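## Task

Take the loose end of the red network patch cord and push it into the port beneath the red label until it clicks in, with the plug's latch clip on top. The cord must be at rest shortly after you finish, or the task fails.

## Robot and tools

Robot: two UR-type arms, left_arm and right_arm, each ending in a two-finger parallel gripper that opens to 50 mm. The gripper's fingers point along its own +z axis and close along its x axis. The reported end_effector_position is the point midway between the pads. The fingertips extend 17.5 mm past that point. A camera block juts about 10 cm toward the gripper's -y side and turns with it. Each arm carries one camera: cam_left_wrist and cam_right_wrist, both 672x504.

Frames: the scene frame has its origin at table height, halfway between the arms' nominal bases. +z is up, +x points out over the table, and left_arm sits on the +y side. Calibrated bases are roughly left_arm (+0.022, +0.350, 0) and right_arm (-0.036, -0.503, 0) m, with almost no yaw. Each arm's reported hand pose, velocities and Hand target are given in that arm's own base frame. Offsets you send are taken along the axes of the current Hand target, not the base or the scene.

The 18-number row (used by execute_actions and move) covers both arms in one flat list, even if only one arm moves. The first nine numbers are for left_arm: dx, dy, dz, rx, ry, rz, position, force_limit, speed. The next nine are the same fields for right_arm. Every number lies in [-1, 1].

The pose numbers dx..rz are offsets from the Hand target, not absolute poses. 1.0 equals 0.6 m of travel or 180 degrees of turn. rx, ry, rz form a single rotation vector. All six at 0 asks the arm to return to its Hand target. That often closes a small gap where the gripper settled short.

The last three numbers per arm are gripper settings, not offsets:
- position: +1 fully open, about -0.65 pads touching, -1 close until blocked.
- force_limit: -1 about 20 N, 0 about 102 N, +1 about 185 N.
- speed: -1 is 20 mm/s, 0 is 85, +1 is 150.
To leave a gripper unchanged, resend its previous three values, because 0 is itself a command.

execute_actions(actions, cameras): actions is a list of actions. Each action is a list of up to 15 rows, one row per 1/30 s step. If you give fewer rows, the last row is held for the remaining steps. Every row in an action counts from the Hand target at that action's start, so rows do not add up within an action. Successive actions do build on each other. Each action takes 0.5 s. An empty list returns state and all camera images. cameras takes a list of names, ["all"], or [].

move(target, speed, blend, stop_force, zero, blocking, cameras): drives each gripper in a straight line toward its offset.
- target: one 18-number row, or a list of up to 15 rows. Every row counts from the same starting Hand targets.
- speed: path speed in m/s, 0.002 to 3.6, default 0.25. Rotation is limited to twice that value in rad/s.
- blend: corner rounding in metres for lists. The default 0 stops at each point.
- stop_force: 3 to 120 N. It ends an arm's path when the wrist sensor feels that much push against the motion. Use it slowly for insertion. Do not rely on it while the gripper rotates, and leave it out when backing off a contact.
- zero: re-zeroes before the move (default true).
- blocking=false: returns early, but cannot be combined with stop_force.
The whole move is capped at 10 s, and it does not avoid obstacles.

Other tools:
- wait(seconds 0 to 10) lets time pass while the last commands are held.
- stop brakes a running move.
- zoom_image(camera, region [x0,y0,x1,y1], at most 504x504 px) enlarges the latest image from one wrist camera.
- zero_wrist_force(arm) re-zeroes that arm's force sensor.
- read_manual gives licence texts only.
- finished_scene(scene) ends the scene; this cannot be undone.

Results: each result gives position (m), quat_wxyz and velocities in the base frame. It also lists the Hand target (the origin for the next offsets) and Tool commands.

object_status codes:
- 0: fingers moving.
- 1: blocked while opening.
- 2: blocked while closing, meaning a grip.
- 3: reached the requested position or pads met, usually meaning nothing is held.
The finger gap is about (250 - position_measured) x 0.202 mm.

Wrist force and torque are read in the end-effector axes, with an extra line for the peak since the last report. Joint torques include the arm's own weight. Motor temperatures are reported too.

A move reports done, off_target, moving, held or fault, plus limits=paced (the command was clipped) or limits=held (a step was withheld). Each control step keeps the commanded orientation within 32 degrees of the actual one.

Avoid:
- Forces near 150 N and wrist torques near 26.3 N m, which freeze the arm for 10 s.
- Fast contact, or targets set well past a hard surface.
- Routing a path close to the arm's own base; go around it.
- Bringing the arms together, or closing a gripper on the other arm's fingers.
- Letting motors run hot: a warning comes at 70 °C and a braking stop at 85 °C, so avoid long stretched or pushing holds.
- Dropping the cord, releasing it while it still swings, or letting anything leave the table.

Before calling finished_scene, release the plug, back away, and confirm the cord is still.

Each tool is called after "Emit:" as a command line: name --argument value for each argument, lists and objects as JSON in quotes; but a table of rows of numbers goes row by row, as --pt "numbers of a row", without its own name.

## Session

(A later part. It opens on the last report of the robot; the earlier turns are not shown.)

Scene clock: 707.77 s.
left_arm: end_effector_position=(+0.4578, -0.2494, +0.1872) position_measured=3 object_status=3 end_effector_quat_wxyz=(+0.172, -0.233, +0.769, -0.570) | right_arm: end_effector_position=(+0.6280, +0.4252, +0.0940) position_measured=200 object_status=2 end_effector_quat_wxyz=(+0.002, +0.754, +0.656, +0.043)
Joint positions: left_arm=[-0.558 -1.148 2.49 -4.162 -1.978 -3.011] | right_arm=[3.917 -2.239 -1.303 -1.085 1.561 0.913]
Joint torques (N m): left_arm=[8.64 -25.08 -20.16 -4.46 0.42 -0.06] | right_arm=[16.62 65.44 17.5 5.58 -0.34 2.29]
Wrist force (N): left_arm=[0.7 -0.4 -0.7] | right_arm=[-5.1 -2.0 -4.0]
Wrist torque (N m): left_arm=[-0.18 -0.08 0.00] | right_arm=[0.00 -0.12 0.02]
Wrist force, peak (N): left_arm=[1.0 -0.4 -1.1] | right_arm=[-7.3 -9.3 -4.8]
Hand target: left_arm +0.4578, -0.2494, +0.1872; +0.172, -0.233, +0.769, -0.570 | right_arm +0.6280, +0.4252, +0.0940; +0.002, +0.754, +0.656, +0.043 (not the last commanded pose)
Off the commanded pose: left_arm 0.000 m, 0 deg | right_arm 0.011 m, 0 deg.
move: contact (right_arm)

Emit:
move --pt "0 0 0 0 0 0 1 1 1 -0.0022 -0.003 -0.0004 0 0 0 -1 0.6 -1" --speed 0.02

Emit:
move --pt "0 0 0 0 0 0 1 1 1 0.0016 0.02 0.0009 0 0 0 -1 0.6 -1" --speed 0.01 --stop_force 8

Emit:
move --pt "0 0 0 0 0 0 1 1 1 -0.0008 -0.003 0 0 0 0 -1 0.6 -1" --speed 0.02

Emit:
move --pt "0 0 0 0 0 0 1 1 1 0.0016 0.02 0.0009 0 0 0 -1 0.6 -1" --speed 0.01 --stop_force 8 --cameras '["cam_left_wrist","cam_right_wrist"]'

Emit:
zoom_image --camera "cam_left_wrist" --region '[312, 216, 342, 246]'

Scene clock: 715.57 s.
left_arm: end_effector_position=(+0.4578, -0.2494, +0.1872) position_measured=3 object_status=3 end_effector_quat_wxyz=(+0.172, -0.233, +0.769, -0.570) | right_arm: end_effector_position=(+0.6260, +0.4241, +0.0940) position_measured=200 object_status=2 end_effector_quat_wxyz=(+0.002, +0.754, +0.656, +0.043)
Joint positions: left_arm=[-0.558 -1.148 2.49 -4.162 -1.978 -3.011] | right_arm=[3.918 -2.234 -1.311 -1.081 1.561 0.914]
Joint torques (N m): left_arm=[7.59 -24.97 -19.2 -4.37 0.36 -0.32] | right_arm=[14.78 65.13 15.83 4.93 -1 2.49]
Wrist force (N): left_arm=[0.9 -0.6 -1.0] | right_arm=[-0.3 1.3 -2.4]
Wrist torque (N m): left_arm=[-0.22 -0.11 -0.01] | right_arm=[0.01 -0.07 -0.12]
Wrist force, peak (N): left_arm=[0.9 -0.6 -1.2] | right_arm=[-5.4 -1.9 -4.1]
Hand target: left_arm +0.4578, -0.2494, +0.1872; +0.172, -0.233, +0.769, -0.570 | right_arm +0.6260, +0.4241, +0.0940; +0.002, +0.754, +0.656, +0.043
Off the commanded pose: left_arm 0.000 m, 0 deg | right_arm 0.000 m, 0 deg.
move: done

Scene clock: 717.03 s.
left_arm: end_effector_position=(+0.4578, -0.2494, +0.1872) position_measured=3 object_status=3 end_effector_quat_wxyz=(+0.172, -0.233, +0.769, -0.570) | right_arm: end_effector_position=(+0.6284, +0.4240, +0.0940) position_measured=200 object_status=2 end_effector_quat_wxyz=(+0.002, +0.754, +0.656, +0.043)
Joint positions: left_arm=[-0.558 -1.148 2.49 -4.162 -1.978 -3.011] | right_arm=[3.915 -2.238 -1.304 -1.085 1.561 0.911]
Joint torques (N m): left_arm=[7.87 -23.79 -19.01 -4.48 0.35 -0.25] | right_arm=[11.99 65.82 17.36 5.18 -1.56 2.41]
Wrist force (N): left_arm=[0.5 -0.3 -0.9] | right_arm=[-0.2 -5.7 -2.3]
Wrist torque (N m): left_arm=[-0.16 -0.06 -0.01] | right_arm=[0.08 -0.09 -0.05]
Wrist force, peak (N): left_arm=[1.0 -0.6 -1.2] | right_arm=[-2.4 -12.7 -3.4]
Hand target: left_arm +0.4578, -0.2494, +0.1872; +0.172, -0.233, +0.769, -0.570 | right_arm +0.6284, +0.4240, +0.0940; +0.002, +0.754, +0.656, +0.043 (not the last commanded pose)
Off the commanded pose: left_arm 0.000 m, 0 deg | right_arm 0.010 m, 0 deg.
move: contact (right_arm)

Scene clock: 717.73 s.
left_arm: end_effector_position=(+0.4578, -0.2494, +0.1872) position_measured=3 object_status=3 end_effector_quat_wxyz=(+0.172, -0.233, +0.769, -0.570) | right_arm: end_effector_position=(+0.6266, +0.4238, +0.0939) position_measured=200 object_status=2 end_effector_quat_wxyz=(+0.002, +0.754, +0.656, +0.043)
Joint positions: left_arm=[-0.558 -1.148 2.49 -4.162 -1.978 -3.011] | right_arm=[3.917 -2.234 -1.31 -1.082 1.561 0.913]
Joint torques (N m): left_arm=[6.92 -25.14 -19.14 -4.58 0.32 -0.22] | right_arm=[15.38 65.88 15.59 4.81 -1.32 2.5]
Wrist force (N): left_arm=[0.5 -0.5 -1.0] | right_arm=[-0.8 1.2 -2.3]
Wrist torque (N m): left_arm=[-0.19 -0.06 -0.01] | right_arm=[-0.01 0.01 -0.14]
Wrist force, peak (N): left_arm=[1.0 -0.2 -1.2] | right_arm=[-0.1 -5.8 -2.4]
Hand target: left_arm +0.4578, -0.2494, +0.1872; +0.172, -0.233, +0.769, -0.570 | right_arm +0.6266, +0.4238, +0.0939; +0.002, +0.754, +0.656, +0.043
Off the commanded pose: left_arm 0.000 m, 0 deg | right_arm 0.000 m, 0 deg.
move: done

Scene clock: 719.13 s.
left_arm: end_effector_position=(+0.4578, -0.2494, +0.1872) position_measured=3 object_status=3 end_effector_quat_wxyz=(+0.172, -0.233, +0.769, -0.570) | right_arm: end_effector_position=(+0.6285, +0.4238, +0.0940) position_measured=200 object_status=2 end_effector_quat_wxyz=(+0.002, +0.754, +0.656, +0.043)
Joint positions: left_arm=[-0.558 -1.148 2.49 -4.162 -1.978 -3.011] | right_arm=[3.915 -2.238 -1.304 -1.085 1.561 0.911]
Joint torques (N m): left_arm=[8.94 -24.82 -19.13 -4.46 0.57 -0.17] | right_arm=[10.76 66.03 17.33 5.28 -2.03 2.46]
Wrist force (N): left_arm=[0.6 -0.5 -0.7] | right_arm=[-0.6 -7.3 -3.8]
Wrist torque (N m): left_arm=[-0.20 -0.06 -0.01] | right_arm=[0.04 0.00 -0.04]
Wrist force, peak (N): left_arm=[0.6 -0.6 -1.2] | right_arm=[-2.7 -14.3 -4.6]
Hand target: left_arm +0.4578, -0.2494, +0.1872; +0.172, -0.233, +0.769, -0.570 | right_arm +0.6284, +0.4238, +0.0940; +0.002, +0.754, +0.656, +0.043 (not the last commanded pose)
Off the commanded pose: left_arm 0.000 m, 0 deg | right_arm 0.010 m, 0 deg.
move: contact (right_arm)
camera_calibration:
cam_left_wrist: T_world_to_cam=[[-0.837137, -0.546985, 0.0028981, 0.257147], [-0.336208, 0.510359, -0.791516, 0.439969], [0.431469, -0.663582, -0.611141, -0.114538], [0, 0, 0, 1]] pos_world=[0.412608, -0.159892, 0.277498]
cam_right_wrist: T_world_to_cam=[[0.13796, 0.988952, 0.054231, -0.505177], [0.902593, -0.148079, 0.404226, -0.521466], [0.40779, -0.00681829, -0.91305, -0.0426002], [0, 0, 0, 1]] pos_world=[0.557738, 0.422088, 0.19929]

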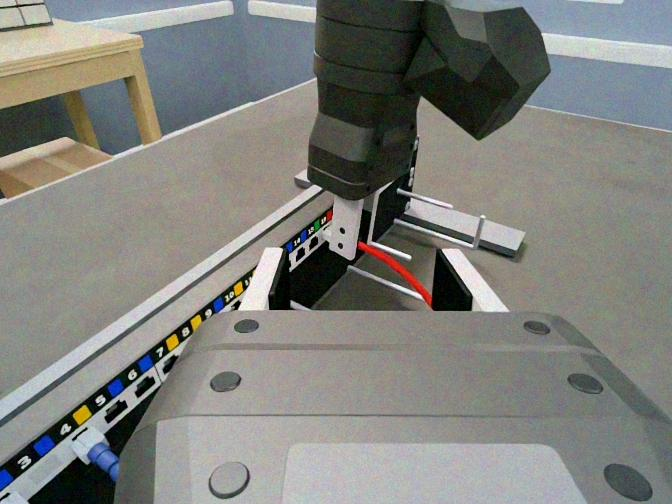

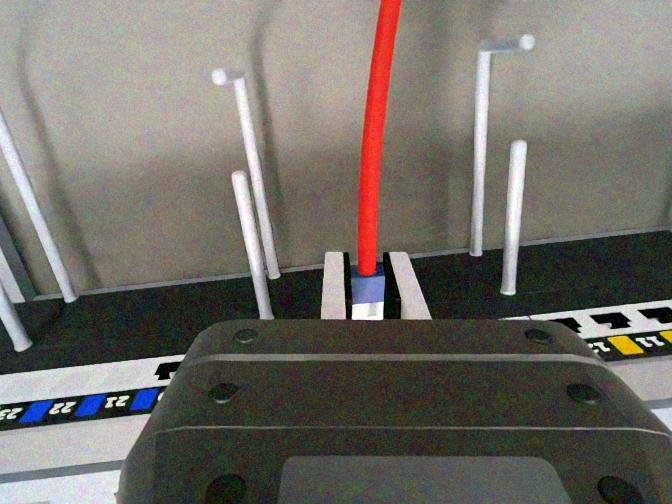

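Scaled by 16.800 from the camera's 672x504 image, which has a finer 960x720 frame.

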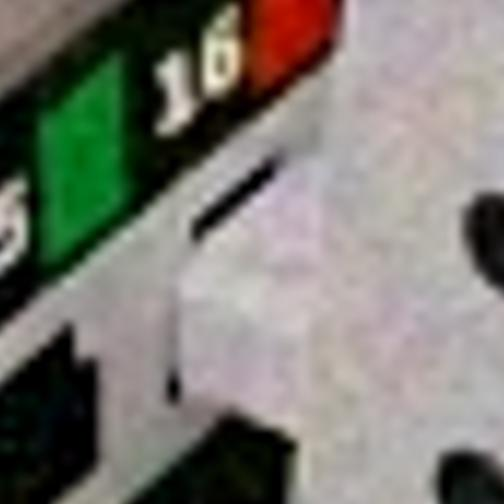

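Emit:
move --pt "0 0 0 0 0 0 1 1 1 0 -0.003 -0.0007 0 0 0 -1 0.6 -1" --speed 0.02

Emit:
move --pt "0 0 0 0 0 0 1 1 1 0.0016 0.02 0.0009 0 0 0 -1 0.6 -1" --speed 0.01 --stop_force 8

Emit:
move --pt "0 0 0 0 0 0 1 1 1 0.0005 -0.003 -0.0002 0 0 0 -1 0.6 -1" --speed 0.02

Emit:
move --pt "0 0 0 0 0 0 1 1 1 0.0016 0.02 0.0009 0 0 0 -1 0.6 -1" --speed 0.01 --stop_force 8 --cameras '["cam_left_wrist","cam_right_wrist"]'

Emit:
zoom_image --camera "cam_left_wrist" --region '[312, 216, 342, 246]'

Scene clock: 727.23 s.
left_arm: end_effector_position=(+0.4578, -0.2494, +0.1872) position_measured=3 object_status=3 end_effector_quat_wxyz=(+0.172, -0.233, +0.769, -0.570) | right_arm: end_effector_position=(+0.6267, +0.4240, +0.0943) position_measured=200 object_status=2 end_effector_quat_wxyz=(+0.002, +0.754, +0.656, +0.043)
Joint positions: left_arm=[-0.558 -1.148 2.49 -4.162 -1.978 -3.011] | right_arm=[3.917 -2.235 -1.309 -1.083 1.561 0.913]
Joint torques (N m): left_arm=[8.39 -24.84 -18.57 -4.75 0.6 0.01] | right_arm=[15.79 65.46 15.38 4.87 -1.32 2.48]
Wrist force (N): left_arm=[0.5 -0.8 -0.8] | right_arm=[-1.0 1.0 -2.1]
Wrist torque (N m): left_arm=[-0.25 -0.05 0.00] | right_arm=[-0.04 0.04 -0.14]
Wrist force, peak (N): left_arm=[0.7 -0.6 -1.1] | right_arm=[-0.5 -7.5 -3.7]
Hand target: left_arm +0.4578, -0.2494, +0.1872; +0.172, -0.233, +0.769, -0.570 | right_arm +0.6266, +0.4240, +0.0943; +0.002, +0.754, +0.656, +0.043
Off the commanded pose: left_arm 0.000 m, 0 deg | right_arm 0.000 m, 0 deg.
move: done

Scene clock: 728.63 s.
left_arm: end_effector_position=(+0.4578, -0.2494, +0.1872) position_measured=3 object_status=3 end_effector_quat_wxyz=(+0.172, -0.233, +0.769, -0.570) | right_arm: end_effector_position=(+0.6284, +0.4240, +0.0943) position_measured=200 object_status=2 end_effector_quat_wxyz=(+0.002, +0.753, +0.656, +0.043)
Joint positions: left_arm=[-0.558 -1.148 2.49 -4.162 -1.978 -3.011] | right_arm=[3.915 -2.238 -1.303 -1.085 1.561 0.911]
Joint torques (N m): left_arm=[7.63 -24.87 -18.4 -4.47 0.57 -0.12] | right_arm=[11.63 68.16 17.86 5.26 -1.37 2.46]
Wrist force (N): left_arm=[0.4 -0.8 -0.9] | right_arm=[-0.7 -5.4 -0.3]
Wrist torque (N m): left_arm=[-0.24 -0.04 -0.01] | right_arm=[0.06 0.00 -0.07]
Wrist force, peak (N): left_arm=[0.4 -0.9 -1.2] | right_arm=[-2.3 -13.0 -1.3]
Hand target: left_arm +0.4578, -0.2494, +0.1872; +0.172, -0.233, +0.769, -0.570 | right_arm +0.6283, +0.4240, +0.0943; +0.002, +0.753, +0.656, +0.043 (not the last commanded pose)
Off the commanded pose: left_arm 0.000 m, 0 deg | right_arm 0.010 m, 0 deg.
move: contact (right_arm)

Scene clock: 729.33 s.
left_arm: end_effector_position=(+0.4578, -0.2494, +0.1872) position_measured=3 object_status=3 end_effector_quat_wxyz=(+0.172, -0.233, +0.769, -0.570) | right_arm: end_effector_position=(+0.6266, +0.4245, +0.0943) position_measured=200 object_status=2 end_effector_quat_wxyz=(+0.002, +0.753, +0.656, +0.043)
Joint positions: left_arm=[-0.558 -1.148 2.49 -4.162 -1.978 -3.011] | right_arm=[3.917 -2.235 -1.308 -1.084 1.561 0.913]
Joint torques (N m): left_arm=[8.21 -24.81 -18.56 -4.2 0.51 -0.4] | right_arm=[15.8 66.93 15.91 4.84 -1.21 2.43]
Wrist force (N): left_arm=[0.6 -0.6 -0.7] | right_arm=[-0.8 0.2 -2.1]
Wrist torque (N m): left_arm=[-0.21 -0.07 -0.01] | right_arm=[-0.16 0.01 -0.14]
Wrist force, peak (N): left_arm=[0.5 -0.5 -1.4] | right_arm=[-0.7 -5.3 -0.3]
Hand target: left_arm +0.4578, -0.2494, +0.1872; +0.172, -0.233, +0.769, -0.570 | right_arm +0.6266, +0.4245, +0.0943; +0.002, +0.753, +0.656, +0.043
Off the commanded pose: left_arm 0.000 m, 0 deg | right_arm 0.000 m, 0 deg.
move: done

Scene clock: 730.73 s.
left_arm: end_effector_position=(+0.4578, -0.2494, +0.1872) position_measured=3 object_status=3 end_effector_quat_wxyz=(+0.172, -0.233, +0.769, -0.570) | right_arm: end_effector_position=(+0.6285, +0.4245, +0.0943) position_measured=200 object_status=2 end_effector_quat_wxyz=(+0.002, +0.753, +0.656, +0.043)
Joint positions: left_arm=[-0.558 -1.148 2.49 -4.162 -1.978 -3.011] | right_arm=[3.916 -2.239 -1.302 -1.086 1.561 0.911]
Joint torques (N m): left_arm=[7.88 -24.97 -19.24 -4.7 0.46 -0.33] | right_arm=[11.21 69.11 19.09 5.46 -1.81 2.4]
Wrist force (N): left_arm=[0.7 -0.4 -1.0] | right_arm=[-0.5 -7.0 0.6]
Wrist torque (N m): left_arm=[-0.19 -0.08 0.00] | right_arm=[-0.01 -0.01 -0.07]
Wrist force, peak (N): left_arm=[0.9 -0.3 -1.2] | right_arm=[-2.7 -14.7 -0.3]
Hand target: left_arm +0.4578, -0.2494, +0.1872; +0.172, -0.233, +0.769, -0.570 | right_arm +0.6285, +0.4245, +0.0943; +0.002, +0.753, +0.656, +0.043 (not the last commanded pose)
Off the commanded pose: left_arm 0.000 m, 0 deg | right_arm 0.010 m, 0 deg.
move: contact (right_arm)
camera_calibration:
cam_left_wrist: T_world_to_cam=[[-0.837137, -0.546985, 0.0028981, 0.257147], [-0.336208, 0.510359, -0.791516, 0.439969], [0.431469, -0.663582, -0.611141, -0.114538], [0, 0, 0, 1]] pos_world=[0.412608, -0.159892, 0.277498]
cam_right_wrist: T_world_to_cam=[[0.137643, 0.989011, 0.0539623, -0.505684], [0.90268, -0.147681, 0.404178, -0.52173], [0.407705, -0.00692153, -0.913087, -0.042132], [0, 0, 0, 1]] pos_world=[0.557736, 0.422786, 0.199689]

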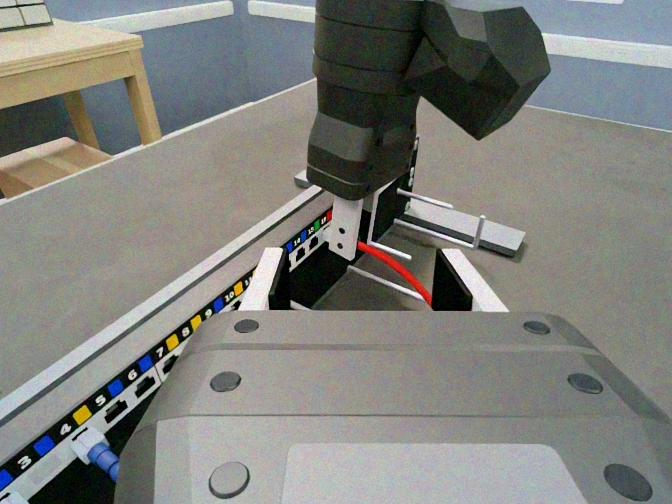

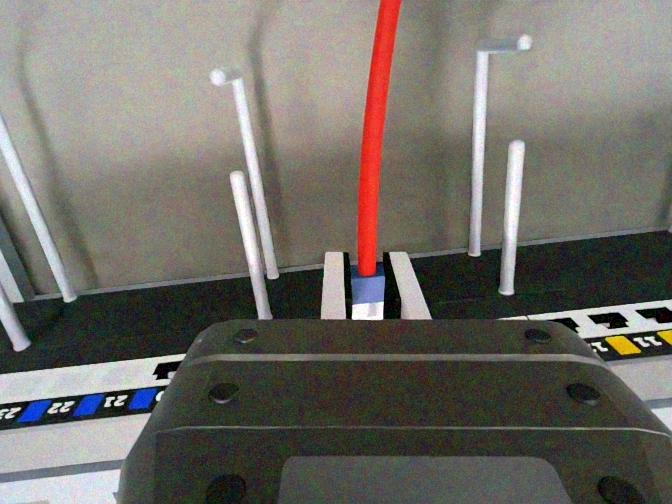

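Scaled by 16.800 from the camera's 672x504 image, which has a finer 960x720 frame.

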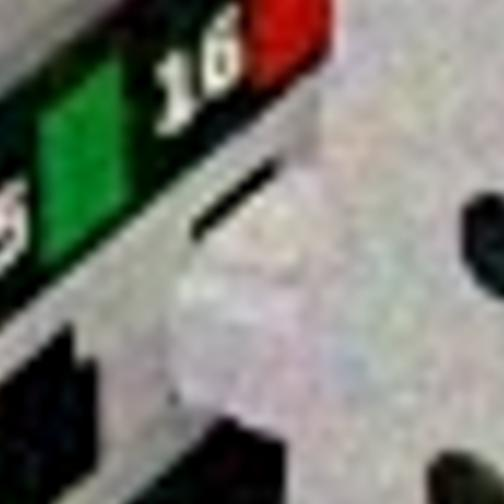

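Emit:
move --pt "0 0 0 0 0 0 1 1 1 -0.0016 -0.003 0.0002 0 0.0139 0 -1 0.6 -1" --speed 0.02

Emit:
move --pt "0 0 0 0 0 0 1 1 1 0.0016 0.02 0.0009 0 0 0 -1 0.6 -1" --speed 0.01 --stop_force 8 --cameras '["cam_left_wrist"]'

Emit:
zoom_image --camera "cam_left_wrist" --region '[312, 216, 342, 246]'

Scene clock: 740.33 s.
left_arm: end_effector_position=(+0.4578, -0.2494, +0.1872) position_measured=3 object_status=3 end_effector_quat_wxyz=(+0.172, -0.233, +0.769, -0.570) | right_arm: end_effector_position=(+0.6266, +0.4238, +0.0940) position_measured=200 object_status=2 end_effector_quat_wxyz=(-0.012, +0.752, +0.656, +0.059)
Joint positions: left_arm=[-0.558 -1.148 2.49 -4.162 -1.978 -3.011] | right_arm=[3.907 -2.223 -1.342 -1.028 1.589 0.903]
Joint torques (N m): left_arm=[7.17 -24.67 -20.32 -4.41 0.77 -0.41] | right_arm=[-13.59 65.51 14.98 4.86 1.48 -2.53]
Wrist force (N): left_arm=[0.3 -0.7 -0.9] | right_arm=[-0.8 0.2 -2.2]
Wrist torque (N m): left_arm=[-0.23 -0.03 -0.01] | right_arm=[-0.15 0.03 -0.04]
Wrist force, peak (N): left_arm=[0.8 -0.7 -1.3] | right_arm=[-0.7 -7.1 0.4]
Hand target: left_arm +0.4578, -0.2494, +0.1872; +0.172, -0.233, +0.769, -0.570 | right_arm +0.6266, +0.4238, +0.0940; -0.012, +0.752, +0.656, +0.059
Off the commanded pose: left_arm 0.000 m, 0 deg | right_arm 0.000 m, 0 deg.
move: done

Scene clock: 741.80 s.
left_arm: end_effector_position=(+0.4578, -0.2494, +0.1872) position_measured=3 object_status=3 end_effector_quat_wxyz=(+0.172, -0.233, +0.769, -0.570) | right_arm: end_effector_position=(+0.6286, +0.4237, +0.0940) position_measured=200 object_status=2 end_effector_quat_wxyz=(-0.012, +0.752, +0.656, +0.059)
Joint positions: left_arm=[-0.558 -1.148 2.49 -4.162 -1.978 -3.011] | right_arm=[3.905 -2.226 -1.336 -1.031 1.589 0.901]
Joint torques (N m): left_arm=[6.74 -25.39 -19.94 -4.59 0.57 -0.17] | right_arm=[12.29 69.55 18.59 5.31 -1.45 2.55]
Wrist force (N): left_arm=[0.8 -0.2 -0.9] | right_arm=[-0.5 -4.2 2.5]
Wrist torque (N m): left_arm=[-0.15 -0.11 -0.01] | right_arm=[0.08 0.06 -0.03]
Wrist force, peak (N): left_arm=[0.7 -0.6 -1.2] | right_arm=[-2.0 -11.5 1.6]
Hand target: left_arm +0.4578, -0.2494, +0.1872; +0.172, -0.233, +0.769, -0.570 | right_arm +0.6286, +0.4237, +0.0940; -0.012, +0.752, +0.656, +0.059 (not the last commanded pose)
Off the commanded pose: left_arm 0.000 m, 0 deg | right_arm 0.010 m, 0 deg.
move: contact (right_arm)
camera_calibration:
cam_left_wrist: T_world_to_cam=[[-0.837137, -0.546985, 0.0028981, 0.257147], [-0.336208, 0.510359, -0.791516, 0.439969], [0.431469, -0.663582, -0.611141, -0.114538], [0, 0, 0, 1]] pos_world=[0.412608, -0.159892, 0.277498]
Images, in order (width x height): cam_left_wrist 672x504.

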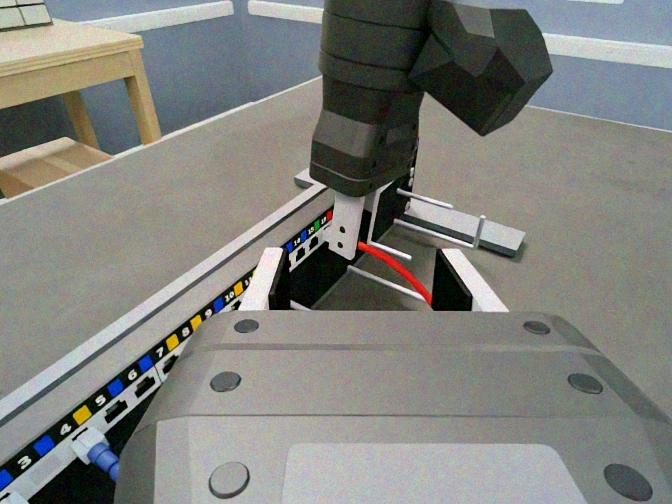

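Scaled by 16.800 from the camera's 672x504 image, which has a finer 960x720 frame.

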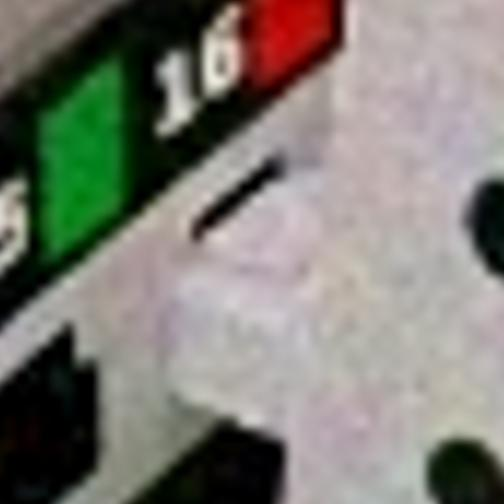

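Emit:
move --pt "0 0 0 0 0 0 1 1 1 -0.0008 -0.003 0.0004 0 0 0 -1 0.6 -1" --speed 0.02

Emit:
move --pt "0 0 0 0 0 0 1 1 1 0.0016 0.02 0.0009 0 0 0 -1 0.6 -1" --speed 0.01 --stop_force 8 --cameras '["cam_left_wrist"]'

Emit:
zoom_image --camera "cam_left_wrist" --region '[312, 216, 342, 246]'

Emit:
move --pt "0 0 0 0 0 0 1 1 1 -0.0007 -0.003 0 0 0 0 -1 0.6 -1" --speed 0.02

Emit:
move --pt "0 0 0 0 0 0 1 1 1 0.0016 0.02 0.0009 0 0 0 -1 0.6 -1" --speed 0.01 --stop_force 8 --cameras '["cam_left_wrist"]'

Emit:
zoom_image --camera "cam_left_wrist" --region '[312, 216, 342, 246]'

Scene clock: 750.93 s.
left_arm: end_effector_position=(+0.4578, -0.2494, +0.1872) position_measured=3 object_status=3 end_effector_quat_wxyz=(+0.172, -0.233, +0.769, -0.570) | right_arm: end_effector_position=(+0.6268, +0.4235, +0.0936) position_measured=200 object_status=2 end_effector_quat_wxyz=(-0.012, +0.752, +0.656, +0.059)
Joint positions: left_arm=[-0.558 -1.148 2.49 -4.162 -1.978 -3.011] | right_arm=[3.906 -2.223 -1.342 -1.027 1.589 0.902]
Joint torques (N m): left_arm=[7.61 -25.93 -18.84 -4.32 0.59 -0.28] | right_arm=[14.96 65.25 14.9 4.99 -1.1 2.43]
Wrist force (N): left_arm=[0.4 -0.7 -0.7] | right_arm=[-1.1 0.6 -2.3]
Wrist torque (N m): left_arm=[-0.23 -0.04 -0.01] | right_arm=[-0.09 0.08 -0.12]
Wrist force, peak (N): left_arm=[0.6 -0.5 -1.4] | right_arm=[-0.8 -4.4 2.2]
Hand target: left_arm +0.4578, -0.2494, +0.1872; +0.172, -0.233, +0.769, -0.570 | right_arm +0.6268, +0.4235, +0.0936; -0.012, +0.752, +0.656, +0.059
Off the commanded pose: left_arm 0.000 m, 0 deg | right_arm 0.000 m, 0 deg.
move: done

Scene clock: 752.37 s.
left_arm: end_effector_position=(+0.4578, -0.2494, +0.1872) position_measured=3 object_status=3 end_effector_quat_wxyz=(+0.172, -0.233, +0.769, -0.570) | right_arm: end_effector_position=(+0.6289, +0.4234, +0.0936) position_measured=200 object_status=2 end_effector_quat_wxyz=(-0.012, +0.752, +0.656, +0.059)
Joint positions: left_arm=[-0.558 -1.148 2.49 -4.162 -1.978 -3.011] | right_arm=[3.904 -2.227 -1.336 -1.03 1.589 0.9]
Joint torques (N m): left_arm=[6.7 -25.19 -19.34 -4.25 0.63 -0.56] | right_arm=[10.99 68.34 16.83 4.68 -1.3 2.5]
Wrist force (N): left_arm=[0.4 -0.4 -0.8] | right_arm=[2.3 -2.6 2.1]
Wrist torque (N m): left_arm=[-0.18 -0.04 0.00] | right_arm=[0.06 0.10 -0.12]
Wrist force, peak (N): left_arm=[1.2 -0.7 -1.1] | right_arm=[0.8 -10.1 1.0]
Hand target: left_arm +0.4578, -0.2494, +0.1872; +0.172, -0.233, +0.769, -0.570 | right_arm +0.6289, +0.4234, +0.0936; -0.012, +0.752, +0.656, +0.059 (not the last commanded pose)
Off the commanded pose: left_arm 0.000 m, 0 deg | right_arm 0.010 m, 0 deg.
move: contact (right_arm)
camera_calibration:
cam_left_wrist: T_world_to_cam=[[-0.837137, -0.546985, 0.0028981, 0.257147], [-0.336208, 0.510359, -0.791516, 0.439969], [0.431469, -0.663582, -0.611141, -0.114538], [0, 0, 0, 1]] pos_world=[0.412608, -0.159892, 0.277498]
Images, in order (width x height): cam_left_wrist 672x504.

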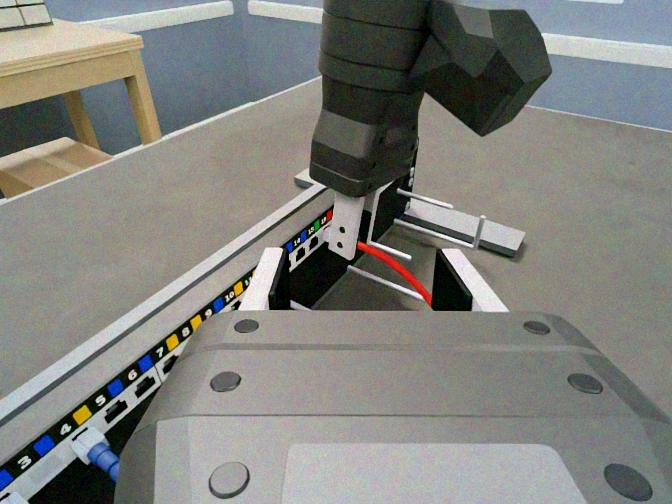

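Scaled by 16.800 from the camera's 672x504 image, which has a finer 960x720 frame.

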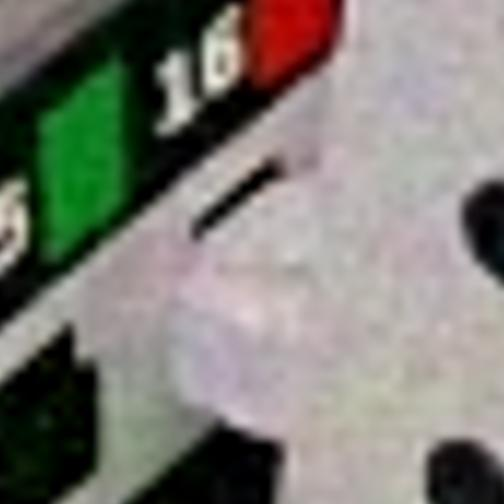

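Scene clock: 753.07 s.
left_arm: end_effector_position=(+0.4578, -0.2494, +0.1872) position_measured=3 object_status=3 end_effector_quat_wxyz=(+0.172, -0.233, +0.769, -0.570) | right_arm: end_effector_position=(+0.6271, +0.4232, +0.0935) position_measured=200 object_status=2 end_effector_quat_wxyz=(-0.012, +0.752, +0.656, +0.059)
Joint positions: left_arm=[-0.558 -1.148 2.49 -4.162 -1.978 -3.011] | right_arm=[3.906 -2.224 -1.342 -1.027 1.589 0.902]
Joint torques (N m): left_arm=[8.18 -24.18 -18.6 -4.25 0.39 -0.65] | right_arm=[15.5 64.42 15.52 4.95 -1.16 2.33]
Wrist force (N): left_arm=[0.7 -0.2 -1.2] | right_arm=[-1.0 0.6 -2.0]
Wrist torque (N m): left_arm=[-0.16 -0.09 0.00] | right_arm=[-0.08 0.08 -0.12]
Wrist force, peak (N): left_arm=[0.9 -1.0 -0.9] | right_arm=[2.6 -1.8 2.3]
Hand target: left_arm +0.4578, -0.2494, +0.1872; +0.172, -0.233, +0.769, -0.570 | right_arm +0.6271, +0.4232, +0.0935; -0.012, +0.752, +0.656, +0.059
Off the commanded pose: left_arm 0.000 m, 0 deg | right_arm 0.000 m, 0 deg.
move: done

Scene clock: 754.47 s.
left_arm: end_effector_position=(+0.4578, -0.2494, +0.1872) position_measured=3 object_status=3 end_effector_quat_wxyz=(+0.172, -0.233, +0.769, -0.570) | right_arm: end_effector_position=(+0.6288, +0.4232, +0.0935) position_measured=200 object_status=2 end_effector_quat_wxyz=(-0.012, +0.752, +0.656, +0.059)
Joint positions: left_arm=[-0.558 -1.148 2.49 -4.162 -1.978 -3.011] | right_arm=[3.904 -2.227 -1.336 -1.03 1.589 0.9]
Joint torques (N m): left_arm=[6.72 -24.4 -19.64 -4.55 0.67 -0.43] | right_arm=[11.14 67.07 16.36 4.42 -1.47 2.47]
Wrist force (N): left_arm=[0.6 -0.6 -0.6] | right_arm=[3.1 -3.4 0.3]
Wrist torque (N m): left_arm=[-0.21 -0.06 0.00] | right_arm=[0.02 0.09 -0.13]
Wrist force, peak (N): left_arm=[0.7 -0.6 -1.2] | right_arm=[0.8 -10.7 -1.1]
Hand target: left_arm +0.4578, -0.2494, +0.1872; +0.172, -0.233, +0.769, -0.570 | right_arm +0.6288, +0.4232, +0.0935; -0.012, +0.752, +0.656, +0.059 (not the last commanded pose)
Off the commanded pose: left_arm 0.000 m, 0 deg | right_arm 0.010 m, 0 deg.
move: contact (right_arm)
camera_calibration:
cam_left_wrist: T_world_to_cam=[[-0.837137, -0.546985, 0.0028981, 0.257147], [-0.336208, 0.510359, -0.791516, 0.439969], [0.431469, -0.663582, -0.611141, -0.114538], [0, 0, 0, 1]] pos_world=[0.412608, -0.159892, 0.277498]
Images, in order (width x height): cam_left_wrist 672x504.

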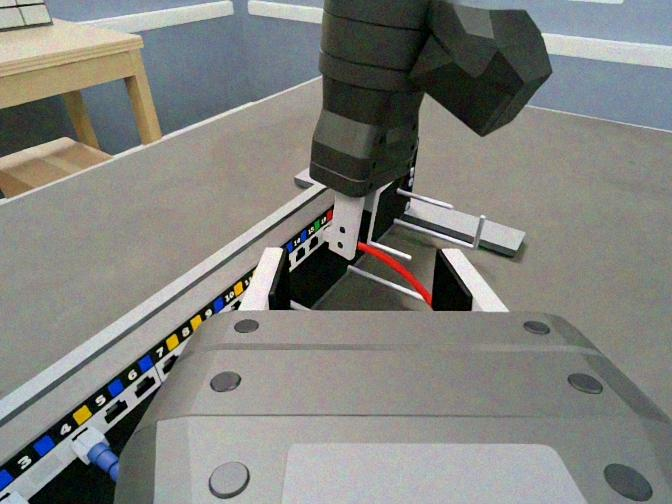

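Scaled by 16.800 from the camera's 672x504 image, which has a finer 960x720 frame.

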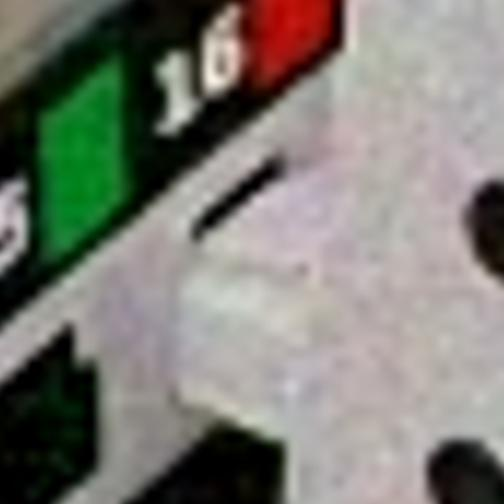

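Emit:
move --pt "0 0 0 0 0 0 1 1 1 0.0003 -0.003 0.0003 0 0 0 -1 0.6 -1" --speed 0.02

Emit:
move --pt "0 0 0 0 0 0 1 1 1 0.0016 0.02 0.0009 0 0 0 -1 0.6 -1" --speed 0.01 --stop_force 8

Emit:
move --pt "0 0 0 0 0 0 1 1 1 0 -0.003 0.0003 0 0 0 -1 0.6 -1" --speed 0.02

Emit:
move --pt "0 0 0 0 0 0 1 1 1 0.0016 0.02 0.0009 0 0 0 -1 0.6 -1" --speed 0.01 --stop_force 8 --cameras '["cam_left_wrist"]'

Emit:
zoom_image --camera "cam_left_wrist" --region '[312, 216, 342, 246]'

Scene clock: 760.70 s.
left_arm: end_effector_position=(+0.4578, -0.2494, +0.1872) position_measured=3 object_status=3 end_effector_quat_wxyz=(+0.172, -0.233, +0.769, -0.570) | right_arm: end_effector_position=(+0.6271, +0.4237, +0.0933) position_measured=200 object_status=2 end_effector_quat_wxyz=(-0.012, +0.752, +0.656, +0.059)
Joint positions: left_arm=[-0.558 -1.148 2.49 -4.162 -1.978 -3.011] | right_arm=[3.906 -2.224 -1.341 -1.027 1.589 0.902]
Joint torques (N m): left_arm=[6.3 -25.5 -17.98 -4.49 0.61 -0.46] | right_arm=[15.16 65.33 16.03 4.98 -1.23 2.51]
Wrist force (N): left_arm=[0.4 -0.5 -0.9] | right_arm=[-0.7 0.6 -2.2]
Wrist torque (N m): left_arm=[-0.19 -0.04 -0.01] | right_arm=[-0.10 0.03 -0.12]
Wrist force, peak (N): left_arm=[1.0 -0.4 -1.2] | right_arm=[3.5 -3.4 0.1]
Hand target: left_arm +0.4578, -0.2494, +0.1872; +0.172, -0.233, +0.769, -0.570 | right_arm +0.6270, +0.4237, +0.0933; -0.012, +0.752, +0.656, +0.059
Off the commanded pose: left_arm 0.000 m, 0 deg | right_arm 0.000 m, 0 deg.
move: done

Scene clock: 762.17 s.
left_arm: end_effector_position=(+0.4578, -0.2494, +0.1872) position_measured=3 object_status=3 end_effector_quat_wxyz=(+0.172, -0.233, +0.769, -0.570) | right_arm: end_effector_position=(+0.6294, +0.4236, +0.0933) position_measured=200 object_status=2 end_effector_quat_wxyz=(-0.012, +0.752, +0.656, +0.059)
Joint positions: left_arm=[-0.558 -1.148 2.49 -4.162 -1.978 -3.011] | right_arm=[3.904 -2.229 -1.334 -1.03 1.589 0.9]
Joint torques (N m): left_arm=[7.75 -25.22 -18.07 -4.4 0.63 -0.35] | right_arm=[12.17 66.58 14.98 2.98 -0.4 2.51]
Wrist force (N): left_arm=[0.8 -0.4 -1.0] | right_arm=[3.5 0.5 0.0]
Wrist torque (N m): left_arm=[-0.18 -0.11 -0.01] | right_arm=[-0.07 0.12 -0.12]
Wrist force, peak (N): left_arm=[0.9 -0.4 -1.2] | right_arm=[0.6 -9.1 -2.3]
Hand target: left_arm +0.4578, -0.2494, +0.1872; +0.172, -0.233, +0.769, -0.570 | right_arm +0.6294, +0.4236, +0.0933; -0.012, +0.752, +0.656, +0.059 (not the last commanded pose)
Off the commanded pose: left_arm 0.000 m, 0 deg | right_arm 0.010 m, 0 deg.
move: contact (right_arm)

Scene clock: 762.87 s.
left_arm: end_effector_position=(+0.4578, -0.2494, +0.1872) position_measured=3 object_status=3 end_effector_quat_wxyz=(+0.172, -0.233, +0.769, -0.570) | right_arm: end_effector_position=(+0.6277, +0.4239, +0.0930) position_measured=200 object_status=2 end_effector_quat_wxyz=(-0.012, +0.752, +0.656, +0.059)
Joint positions: left_arm=[-0.558 -1.148 2.49 -4.162 -1.978 -3.011] | right_arm=[3.906 -2.226 -1.339 -1.028 1.589 0.902]
Joint torques (N m): left_arm=[7.83 -24.15 -19.6 -4.47 0.48 -0.53] | right_arm=[15.33 65.11 15.04 4.89 -1.14 2.46]
Wrist force (N): left_arm=[0.6 -0.4 -0.8] | right_arm=[-0.8 0.6 -2.2]
Wrist torque (N m): left_arm=[-0.18 -0.07 -0.01] | right_arm=[-0.09 0.04 -0.13]
Wrist force, peak (N): left_arm=[0.8 -0.4 -1.2] | right_arm=[4.5 6.0 0.7]
Hand target: left_arm +0.4578, -0.2494, +0.1872; +0.172, -0.233, +0.769, -0.570 | right_arm +0.6276, +0.4239, +0.0930; -0.012, +0.752, +0.656, +0.059
Off the commanded pose: left_arm 0.000 m, 0 deg | right_arm 0.000 m, 0 deg.
move: done

Scene clock: 764.27 s.
left_arm: end_effector_position=(+0.4578, -0.2494, +0.1872) position_measured=3 object_status=3 end_effector_quat_wxyz=(+0.172, -0.233, +0.769, -0.570) | right_arm: end_effector_position=(+0.6293, +0.4239, +0.0931) position_measured=200 object_status=2 end_effector_quat_wxyz=(-0.012, +0.752, +0.656, +0.059)
Joint positions: left_arm=[-0.558 -1.148 2.49 -4.162 -1.978 -3.011] | right_arm=[3.905 -2.229 -1.334 -1.03 1.589 0.9]
Joint torques (N m): left_arm=[7.4 -25.25 -18.39 -4.61 0.51 -0.6] | right_arm=[15.27 64.28 14.25 2.85 -0.13 2.55]
Wrist force (N): left_arm=[0.4 -0.4 -0.9] | right_arm=[1.5 2.0 -3.0]
Wrist torque (N m): left_arm=[-0.17 -0.04 -0.01] | right_arm=[-0.13 0.12 -0.07]
Wrist force, peak (N): left_arm=[0.7 -0.6 -1.3] | right_arm=[-2.2 -7.7 -5.3]
Hand target: left_arm +0.4578, -0.2494, +0.1872; +0.172, -0.233, +0.769, -0.570 | right_arm +0.6293, +0.4239, +0.0931; -0.012, +0.752, +0.656, +0.059 (not the last commanded pose)
Off the commanded pose: left_arm 0.000 m, 0 deg | right_arm 0.010 m, 0 deg.
move: contact (right_arm)
camera_calibration:
cam_left_wrist: T_world_to_cam=[[-0.837137, -0.546985, 0.0028981, 0.257147], [-0.336208, 0.510359, -0.791516, 0.439969], [0.431469, -0.663582, -0.611141, -0.114538], [0, 0, 0, 1]] pos_world=[0.412608, -0.159892, 0.277498]
Images, in order (width x height): cam_left_wrist 672x504.

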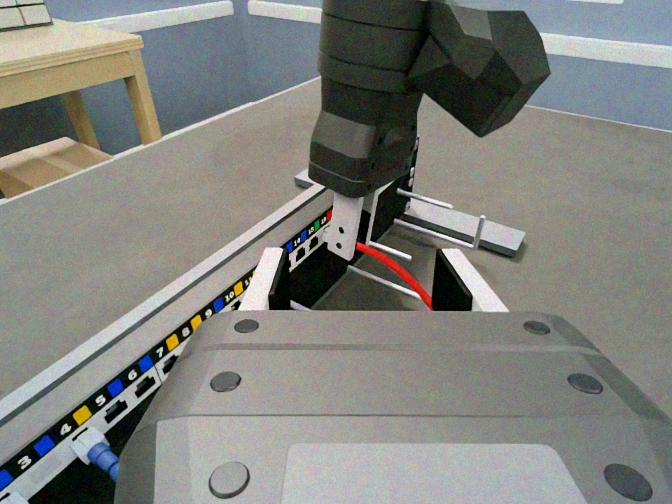

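Scaled by 16.800 from the camera's 672x504 image, which has a finer 960x720 frame.

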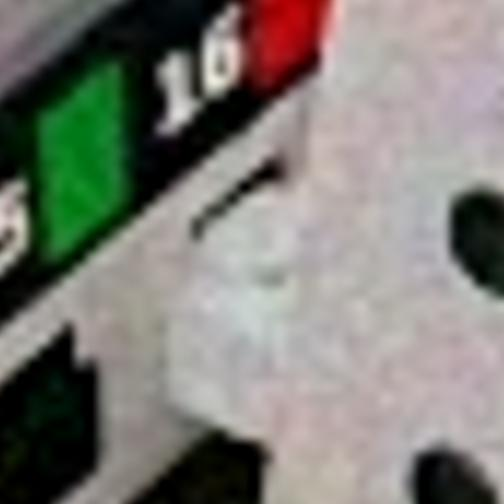

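Emit:
move --pt "0 0 0 0 0 0 1 1 1 -0.0012 -0.003 0.0000 0 0.0111 0 -1 0.6 -1" --speed 0.02

Emit:
move --pt "0 0 0 0 0 0 1 1 1 0.0016 0.02 0.0009 0 0 0 -1 0.6 -1" --speed 0.01 --stop_force 8 --cameras '["cam_left_wrist"]'

Emit:
zoom_image --camera "cam_left_wrist" --region '[312, 216, 342, 246]'

Scene clock: 770.37 s.
left_arm: end_effector_position=(+0.4578, -0.2494, +0.1872) position_measured=3 object_status=3 end_effector_quat_wxyz=(+0.172, -0.233, +0.769, -0.570) | right_arm: end_effector_position=(+0.6274, +0.4234, +0.0929) position_measured=200 object_status=2 end_effector_quat_wxyz=(-0.023, +0.751, +0.656, +0.072)
Joint positions: left_arm=[-0.558 -1.148 2.49 -4.162 -1.978 -3.011] | right_arm=[3.898 -2.217 -1.366 -0.983 1.612 0.894]
Joint torques (N m): left_arm=[7.94 -24.83 -18.15 -4.42 0.61 -0.53] | right_arm=[-13.69 64.43 13.85 5.21 1.51 -2.47]
Wrist force (N): left_arm=[0.5 -0.7 -0.9] | right_arm=[-0.6 0.7 -2.0]
Wrist torque (N m): left_arm=[-0.22 -0.06 -0.01] | right_arm=[-0.07 0.03 -0.06]
Wrist force, peak (N): left_arm=[1.0 -0.7 -1.1] | right_arm=[0.3 6.4 -2.8]
Hand target: left_arm +0.4578, -0.2494, +0.1872; +0.172, -0.233, +0.769, -0.570 | right_arm +0.6274, +0.4234, +0.0929; -0.023, +0.751, +0.656, +0.072
Off the commanded pose: left_arm 0.000 m, 0 deg | right_arm 0.000 m, 0 deg.
move: done

Scene clock: 772.17 s.
left_arm: end_effector_position=(+0.4578, -0.2494, +0.1872) position_measured=3 object_status=3 end_effector_quat_wxyz=(+0.172, -0.233, +0.769, -0.570) | right_arm: end_effector_position=(+0.6332, +0.4231, +0.0930) position_measured=200 object_status=2 end_effector_quat_wxyz=(-0.023, +0.751, +0.656, +0.072)
Joint positions: left_arm=[-0.558 -1.148 2.49 -4.162 -1.978 -3.011] | right_arm=[3.892 -2.227 -1.348 -0.991 1.613 0.888]
Joint torques (N m): left_arm=[7.65 -25.57 -18.83 -4.62 0.37 -0.56] | right_arm=[14 66 15.56 3.68 -0.35 2.43]
Wrist force (N): left_arm=[0.4 -0.7 -0.9] | right_arm=[-0.2 -0.2 -1.4]
Wrist torque (N m): left_arm=[-0.22 -0.05 -0.01] | right_arm=[-0.08 0.09 -0.09]
Wrist force, peak (N): left_arm=[0.7 -0.9 -1.2] | right_arm=[-4.0 -9.9 -4.1]
Hand target: left_arm +0.4578, -0.2494, +0.1872; +0.172, -0.233, +0.769, -0.570 | right_arm +0.6332, +0.4231, +0.0930; -0.023, +0.751, +0.656, +0.072 (not the last commanded pose)
Off the commanded pose: left_arm 0.000 m, 0 deg | right_arm 0.006 m, 0 deg.
move: contact (right_arm)
camera_calibration:
cam_left_wrist: T_world_to_cam=[[-0.837137, -0.546985, 0.0028981, 0.257147], [-0.336208, 0.510359, -0.791516, 0.439969], [0.431469, -0.663582, -0.611141, -0.114538], [0, 0, 0, 1]] pos_world=[0.412608, -0.159892, 0.277498]
Images, in order (width x height): cam_left_wrist 672x504.

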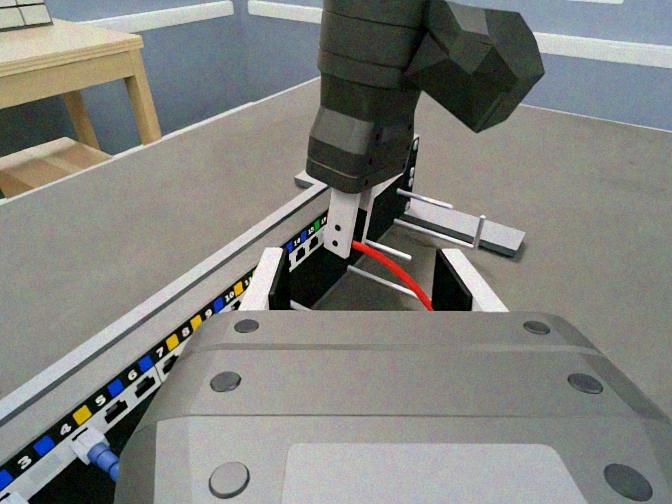

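Scaled by 16.800 from the camera's 672x504 image, which has a finer 960x720 frame.

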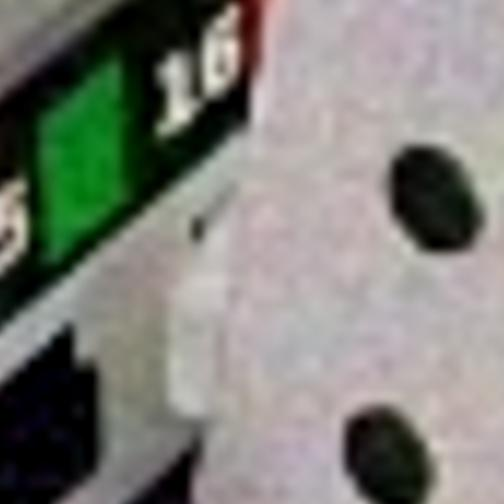

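Emit:
move --pt "0 0 0 0 0 0 1 1 1 0.0016 0.02 0.0009 0 0 0 -1 0.6 -1" --speed 0.01 --stop_force 15

Scene clock: 779.73 s.
left_arm: end_effector_position=(+0.4578, -0.2494, +0.1872) position_measured=3 object_status=3 end_effector_quat_wxyz=(+0.172, -0.233, +0.769, -0.570) | right_arm: end_effector_position=(+0.6338, +0.4232, +0.0930) position_measured=200 object_status=2 end_effector_quat_wxyz=(-0.023, +0.751, +0.656, +0.072)
Joint positions: left_arm=[-0.558 -1.148 2.49 -4.162 -1.978 -3.011] | right_arm=[3.892 -2.228 -1.345 -0.993 1.613 0.888]
Joint torques (N m): left_arm=[6.55 -24.48 -19.77 -4.72 0.78 -0.68] | right_arm=[12.94 65.36 18.34 4.45 -0.88 2.5]
Wrist force (N): left_arm=[0.4 -0.7 -1.1] | right_arm=[-5.3 -8.7 -4.7]
Wrist torque (N m): left_arm=[-0.23 -0.04 -0.01] | right_arm=[-0.04 0.01 -0.04]
Wrist force, peak (N): left_arm=[0.6 -0.7 -1.4] | right_arm=[-10.0 -19.4 -7.0]
Hand target: left_arm +0.4578, -0.2494, +0.1872; +0.172, -0.233, +0.769, -0.570 | right_arm +0.6337, +0.4232, +0.0930; -0.023, +0.751, +0.656, +0.072 (not the last commanded pose)
Off the commanded pose: left_arm 0.000 m, 0 deg | right_arm 0.011 m, 0 deg.
move: contact (right_arm)

Emit:
move --pt "0 0 0 0 0 0 1 1 1 -0.0006 -0.0008 -0.0003 0 0 0 -1 0.6 -1" --speed 0.01

Emit:
move --pt "0 0 0 0 0 0 1 1 1 0.0014 0.02 0.0007 0 0 0 -1 0.6 -1" --speed 0.01 --stop_force 20

Scene clock: 784.27 s.
left_arm: end_effector_position=(+0.4578, -0.2494, +0.1872) position_measured=3 object_status=3 end_effector_quat_wxyz=(+0.172, -0.233, +0.769, -0.570) | right_arm: end_effector_position=(+0.6332, +0.4229, +0.0931) position_measured=200 object_status=2 end_effector_quat_wxyz=(-0.023, +0.751, +0.656, +0.072)
Joint positions: left_arm=[-0.558 -1.148 2.49 -4.162 -1.978 -3.011] | right_arm=[3.892 -2.227 -1.348 -0.992 1.613 0.888]
Joint torques (N m): left_arm=[6.48 -24.85 -19.06 -4.4 0.66 -0.68] | right_arm=[14.81 67 12.99 3.38 -0.91 2.61]
Wrist force (N): left_arm=[0.8 -0.5 -1.2] | right_arm=[4.9 8.1 2.3]
Wrist torque (N m): left_arm=[-0.20 -0.10 -0.01] | right_arm=[0.09 0.17 -0.23]
Wrist force, peak (N): left_arm=[0.6 -0.5 -1.6] | right_arm=[-5.6 -8.8 -4.9]
Hand target: left_arm +0.4578, -0.2494, +0.1872; +0.172, -0.233, +0.769, -0.570 | right_arm +0.6332, +0.4229, +0.0931; -0.023, +0.751, +0.656, +0.072
Off the commanded pose: left_arm 0.000 m, 0 deg | right_arm 0.000 m, 0 deg.
move: done

Scene clock: 785.57 s.
left_arm: end_effector_position=(+0.4578, -0.2494, +0.1872) position_measured=3 object_status=3 end_effector_quat_wxyz=(+0.172, -0.233, +0.769, -0.570) | right_arm: end_effector_position=(+0.6340, +0.4229, +0.0931) position_measured=200 object_status=2 end_effector_quat_wxyz=(-0.023, +0.751, +0.656, +0.072)
Joint positions: left_arm=[-0.558 -1.148 2.49 -4.162 -1.978 -3.011] | right_arm=[3.891 -2.229 -1.345 -0.994 1.613 0.887]
Joint torques (N m): left_arm=[7.82 -25.16 -18.54 -4.69 0.58 -0.48] | right_arm=[10.57 65.52 18.01 4.42 -1.54 2.56]
Wrist force (N): left_arm=[0.8 -0.6 -0.9] | right_arm=[-1.5 -6.1 -2.1]
Wrist torque (N m): left_arm=[-0.21 -0.11 0.00] | right_arm=[0.17 0.13 -0.12]
Wrist force, peak (N): left_arm=[0.8 -0.9 -1.1] | right_arm=[-5.0 -16.6 -4.2]
Hand target: left_arm +0.4578, -0.2494, +0.1872; +0.172, -0.233, +0.769, -0.570 | right_arm +0.6340, +0.4229, +0.0931; -0.024, +0.751, +0.656, +0.072 (not the last commanded pose)
Off the commanded pose: left_arm 0.000 m, 0 deg | right_arm 0.011 m, 0 deg.
move: contact (right_arm)

Emit:
move --pt "0 0 0 0 0 0 1 1 1 0.0012 0.02 0.0007 0 0 0 -1 0.6 -1" --speed 0.01 --stop_force 20 --cameras '["cam_left_wrist"]'

Emit:
zoom_image --camera "cam_left_wrist" --region '[300, 206, 350, 256]'

Scene clock: 789.87 s.
left_arm: end_effector_position=(+0.4578, -0.2494, +0.1872) position_measured=3 object_status=3 end_effector_quat_wxyz=(+0.172, -0.233, +0.769, -0.570) | right_arm: end_effector_position=(+0.6348, +0.4230, +0.0931) position_measured=200 object_status=2 end_effector_quat_wxyz=(-0.024, +0.751, +0.656, +0.072)
Joint positions: left_arm=[-0.558 -1.148 2.49 -4.162 -1.978 -3.011] | right_arm=[3.89 -2.23 -1.342 -0.996 1.613 0.886]
Joint torques (N m): left_arm=[6.52 -24.89 -18.7 -4.46 0.63 -0.65] | right_arm=[7.55 64.87 22.04 6.86 -3.53 2.55]
Wrist force (N): left_arm=[0.8 -0.6 -0.7] | right_arm=[-7.4 -19.8 -6.7]
Wrist torque (N m): left_arm=[-0.22 -0.11 -0.01] | right_arm=[0.26 0.05 -0.07]
Wrist force, peak (N): left_arm=[0.7 -0.7 -1.4] | right_arm=[-10.8 -31.1 -9.2]
Hand target: left_arm +0.4578, -0.2494, +0.1872; +0.172, -0.233, +0.769, -0.570 | right_arm +0.6348, +0.4230, +0.0931; -0.024, +0.751, +0.656, +0.072 (not the last commanded pose)
Off the commanded pose: left_arm 0.000 m, 0 deg | right_arm 0.011 m, 0 deg.
move: contact (right_arm)
camera_calibration:
cam_left_wrist: T_world_to_cam=[[-0.837137, -0.546985, 0.0028981, 0.257147], [-0.336208, 0.510359, -0.791516, 0.439969], [0.431469, -0.663582, -0.611141, -0.114538], [0, 0, 0, 1]] pos_world=[0.412608, -0.159892, 0.277498]
Images, in order (width x height): cam_left_wrist 672x504.

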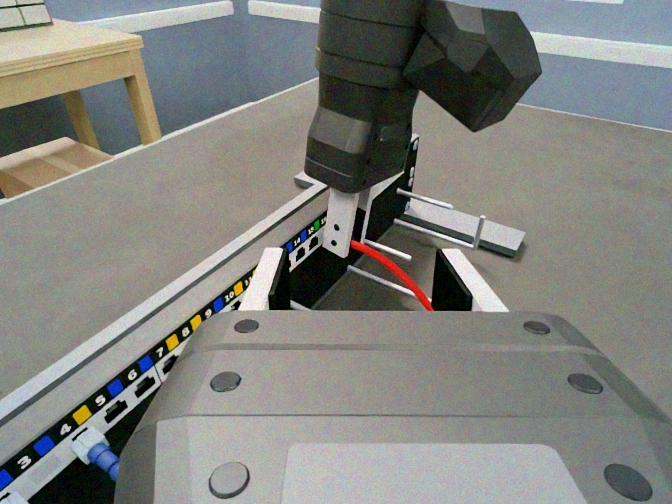

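Scaled by 10.080 from the camera's 672x504 image, which has a finer 960x720 frame.

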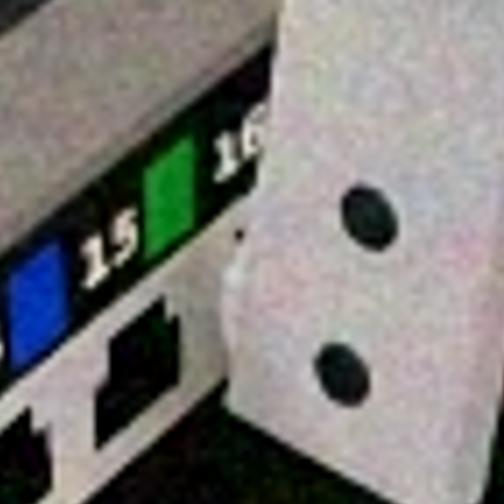

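Emit:
move --pt "0 0 0 0 0 0 1 1 1 0.0002 0.02 0.0002 0 0 0 -1 0.6 -1" --speed 0.01 --stop_force 25

Emit:
execute_actions --actions '[]'

Emit:
zoom_image --camera "cam_left_wrist" --region '[300, 206, 350, 256]'

Emit:
zoom_image --camera "cam_right_wrist" --region '[320, 230, 420, 320]'

Scene clock: 797.47 s.
left_arm: end_effector_position=(+0.4578, -0.2494, +0.1872) position_measured=3 object_status=3 end_effector_quat_wxyz=(+0.172, -0.233, +0.769, -0.570) | right_arm: end_effector_position=(+0.6467, +0.4215, +0.0937) position_measured=200 object_status=2 end_effector_quat_wxyz=(-0.024, +0.751, +0.656, +0.072)
Joint positions: left_arm=[-0.558 -1.148 2.49 -4.162 -1.978 -3.011] | right_arm=[3.878 -2.251 -1.305 -1.013 1.615 0.874]
Joint torques (N m): left_arm=[7.25 -25.72 -18.25 -4.52 0.51 -0.5] | right_arm=[-23.71 57.9 50.29 5.55 -2.66 -2.44]
Wrist force (N): left_arm=[0.7 -0.3 -0.9] | right_arm=[-2.7 -18.5 6.3]
Wrist torque (N m): left_arm=[-0.15 -0.09 -0.01] | right_arm=[0.43 0.10 -0.22]
Wrist force, peak (N): left_arm=[0.8 -0.6 -1.3] | right_arm=[-13.7 -32.7 -10.7]
Hand target: left_arm +0.4578, -0.2494, +0.1872; +0.172, -0.233, +0.769, -0.570 | right_arm +0.6467, +0.4215, +0.0937; -0.024, +0.751, +0.656, +0.072
Off the commanded pose: left_arm 0.000 m, 0 deg | right_arm 0.000 m, 0 deg.
move: done

Scene clock: 797.47 s.
left_arm: end_effector_position=(+0.4578, -0.2494, +0.1872) position_measured=3 object_status=3 end_effector_quat_wxyz=(+0.172, -0.233, +0.769, -0.570) | right_arm: end_effector_position=(+0.6467, +0.4215, +0.0937) position_measured=200 object_status=2 end_effector_quat_wxyz=(-0.024, +0.751, +0.656, +0.072)
Joint positions: left_arm=[-0.558 -1.148 2.49 -4.162 -1.978 -3.011] | right_arm=[3.878 -2.251 -1.305 -1.013 1.615 0.874]
Joint velocities: within noise
Joint torques (N m): left_arm=[7.25 -25.72 -18.25 -4.52 0.51 -0.5] | right_arm=[-23.71 57.9 50.29 5.55 -2.66 -2.44]
Motor temperatures (°C): left_arm=[33 42 43 43 40 36] | right_arm=[38 40 32 41 39 37]
Wrist force (N): left_arm=[0.7 -0.3 -0.9] | right_arm=[-2.7 -18.5 6.3]
Wrist torque (N m): left_arm=[-0.15 -0.09 -0.01] | right_arm=[0.43 0.10 -0.22]
Wrist force, peak (N): left_arm=[0.7 -0.3 -0.9] | right_arm=[-2.7 -18.5 6.3]
Hand target: left_arm +0.4578, -0.2494, +0.1872; +0.172, -0.233, +0.769, -0.570 | right_arm +0.6467, +0.4215, +0.0937; -0.024, +0.751, +0.656, +0.072
Tool commands: left_gripper/position=+1.0 left_gripper/force_limit=+1.0 left_gripper/speed=+1.0 right_gripper/position=-1.0 right_gripper/force_limit=+0.6 right_gripper/speed=-1.0
Off the commanded pose: left_arm 0.000 m, 0 deg | right_arm 0.000 m, 0 deg.
camera_calibration:
cam_left_wrist: T_world_to_cam=[[-0.837137, -0.546985, 0.0028981, 0.257147], [-0.336208, 0.510359, -0.791516, 0.439969], [0.431469, -0.663582, -0.611141, -0.114538], [0, 0, 0, 1]] pos_world=[0.412608, -0.159892, 0.277498]
cam_right_wrist: T_world_to_cam=[[0.131077, 0.982689, 0.130925, -0.505469], [0.899867, -0.173354, 0.400236, -0.525316], [0.416003, 0.065353, -0.907012, -0.0865479], [0, 0, 0, 1]] pos_world=[0.574974, 0.41131, 0.197929]

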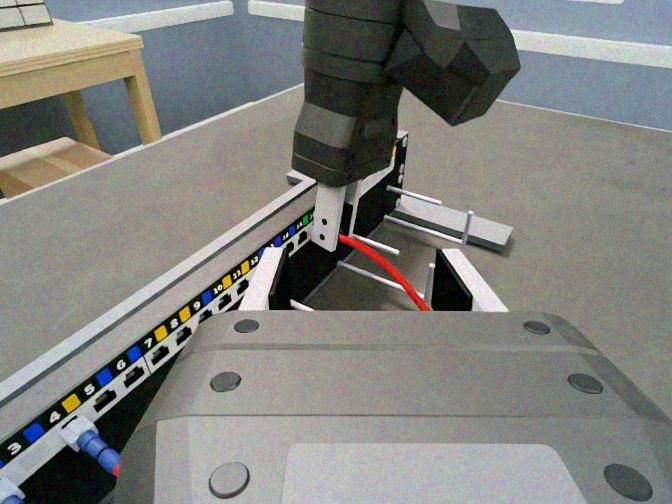

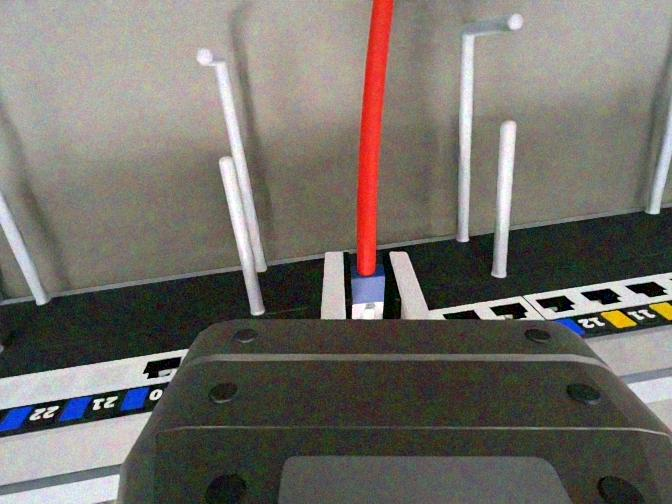

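Scaled by 10.080 from the camera's 672x504 image, which has a finer 960x720 frame.

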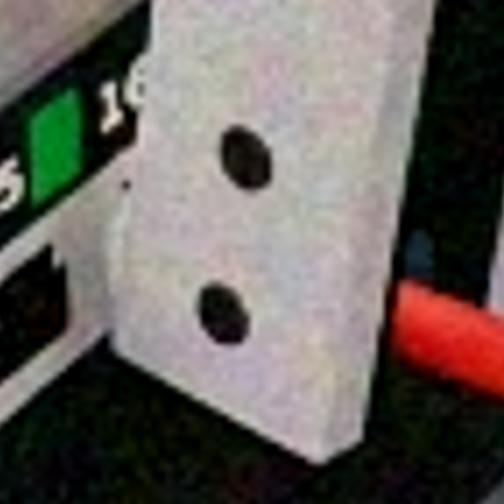

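Scaled by 5.040 from the camera's 672x504 image, which has a finer 960x720 frame.

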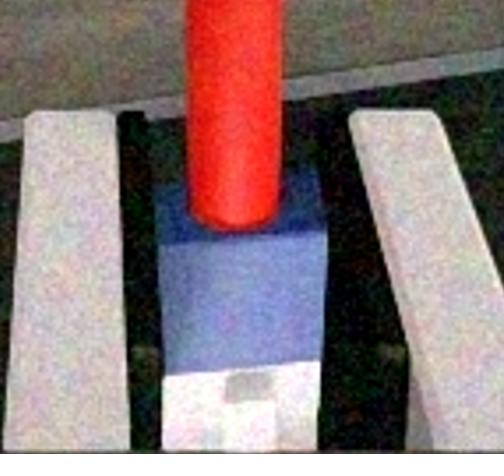

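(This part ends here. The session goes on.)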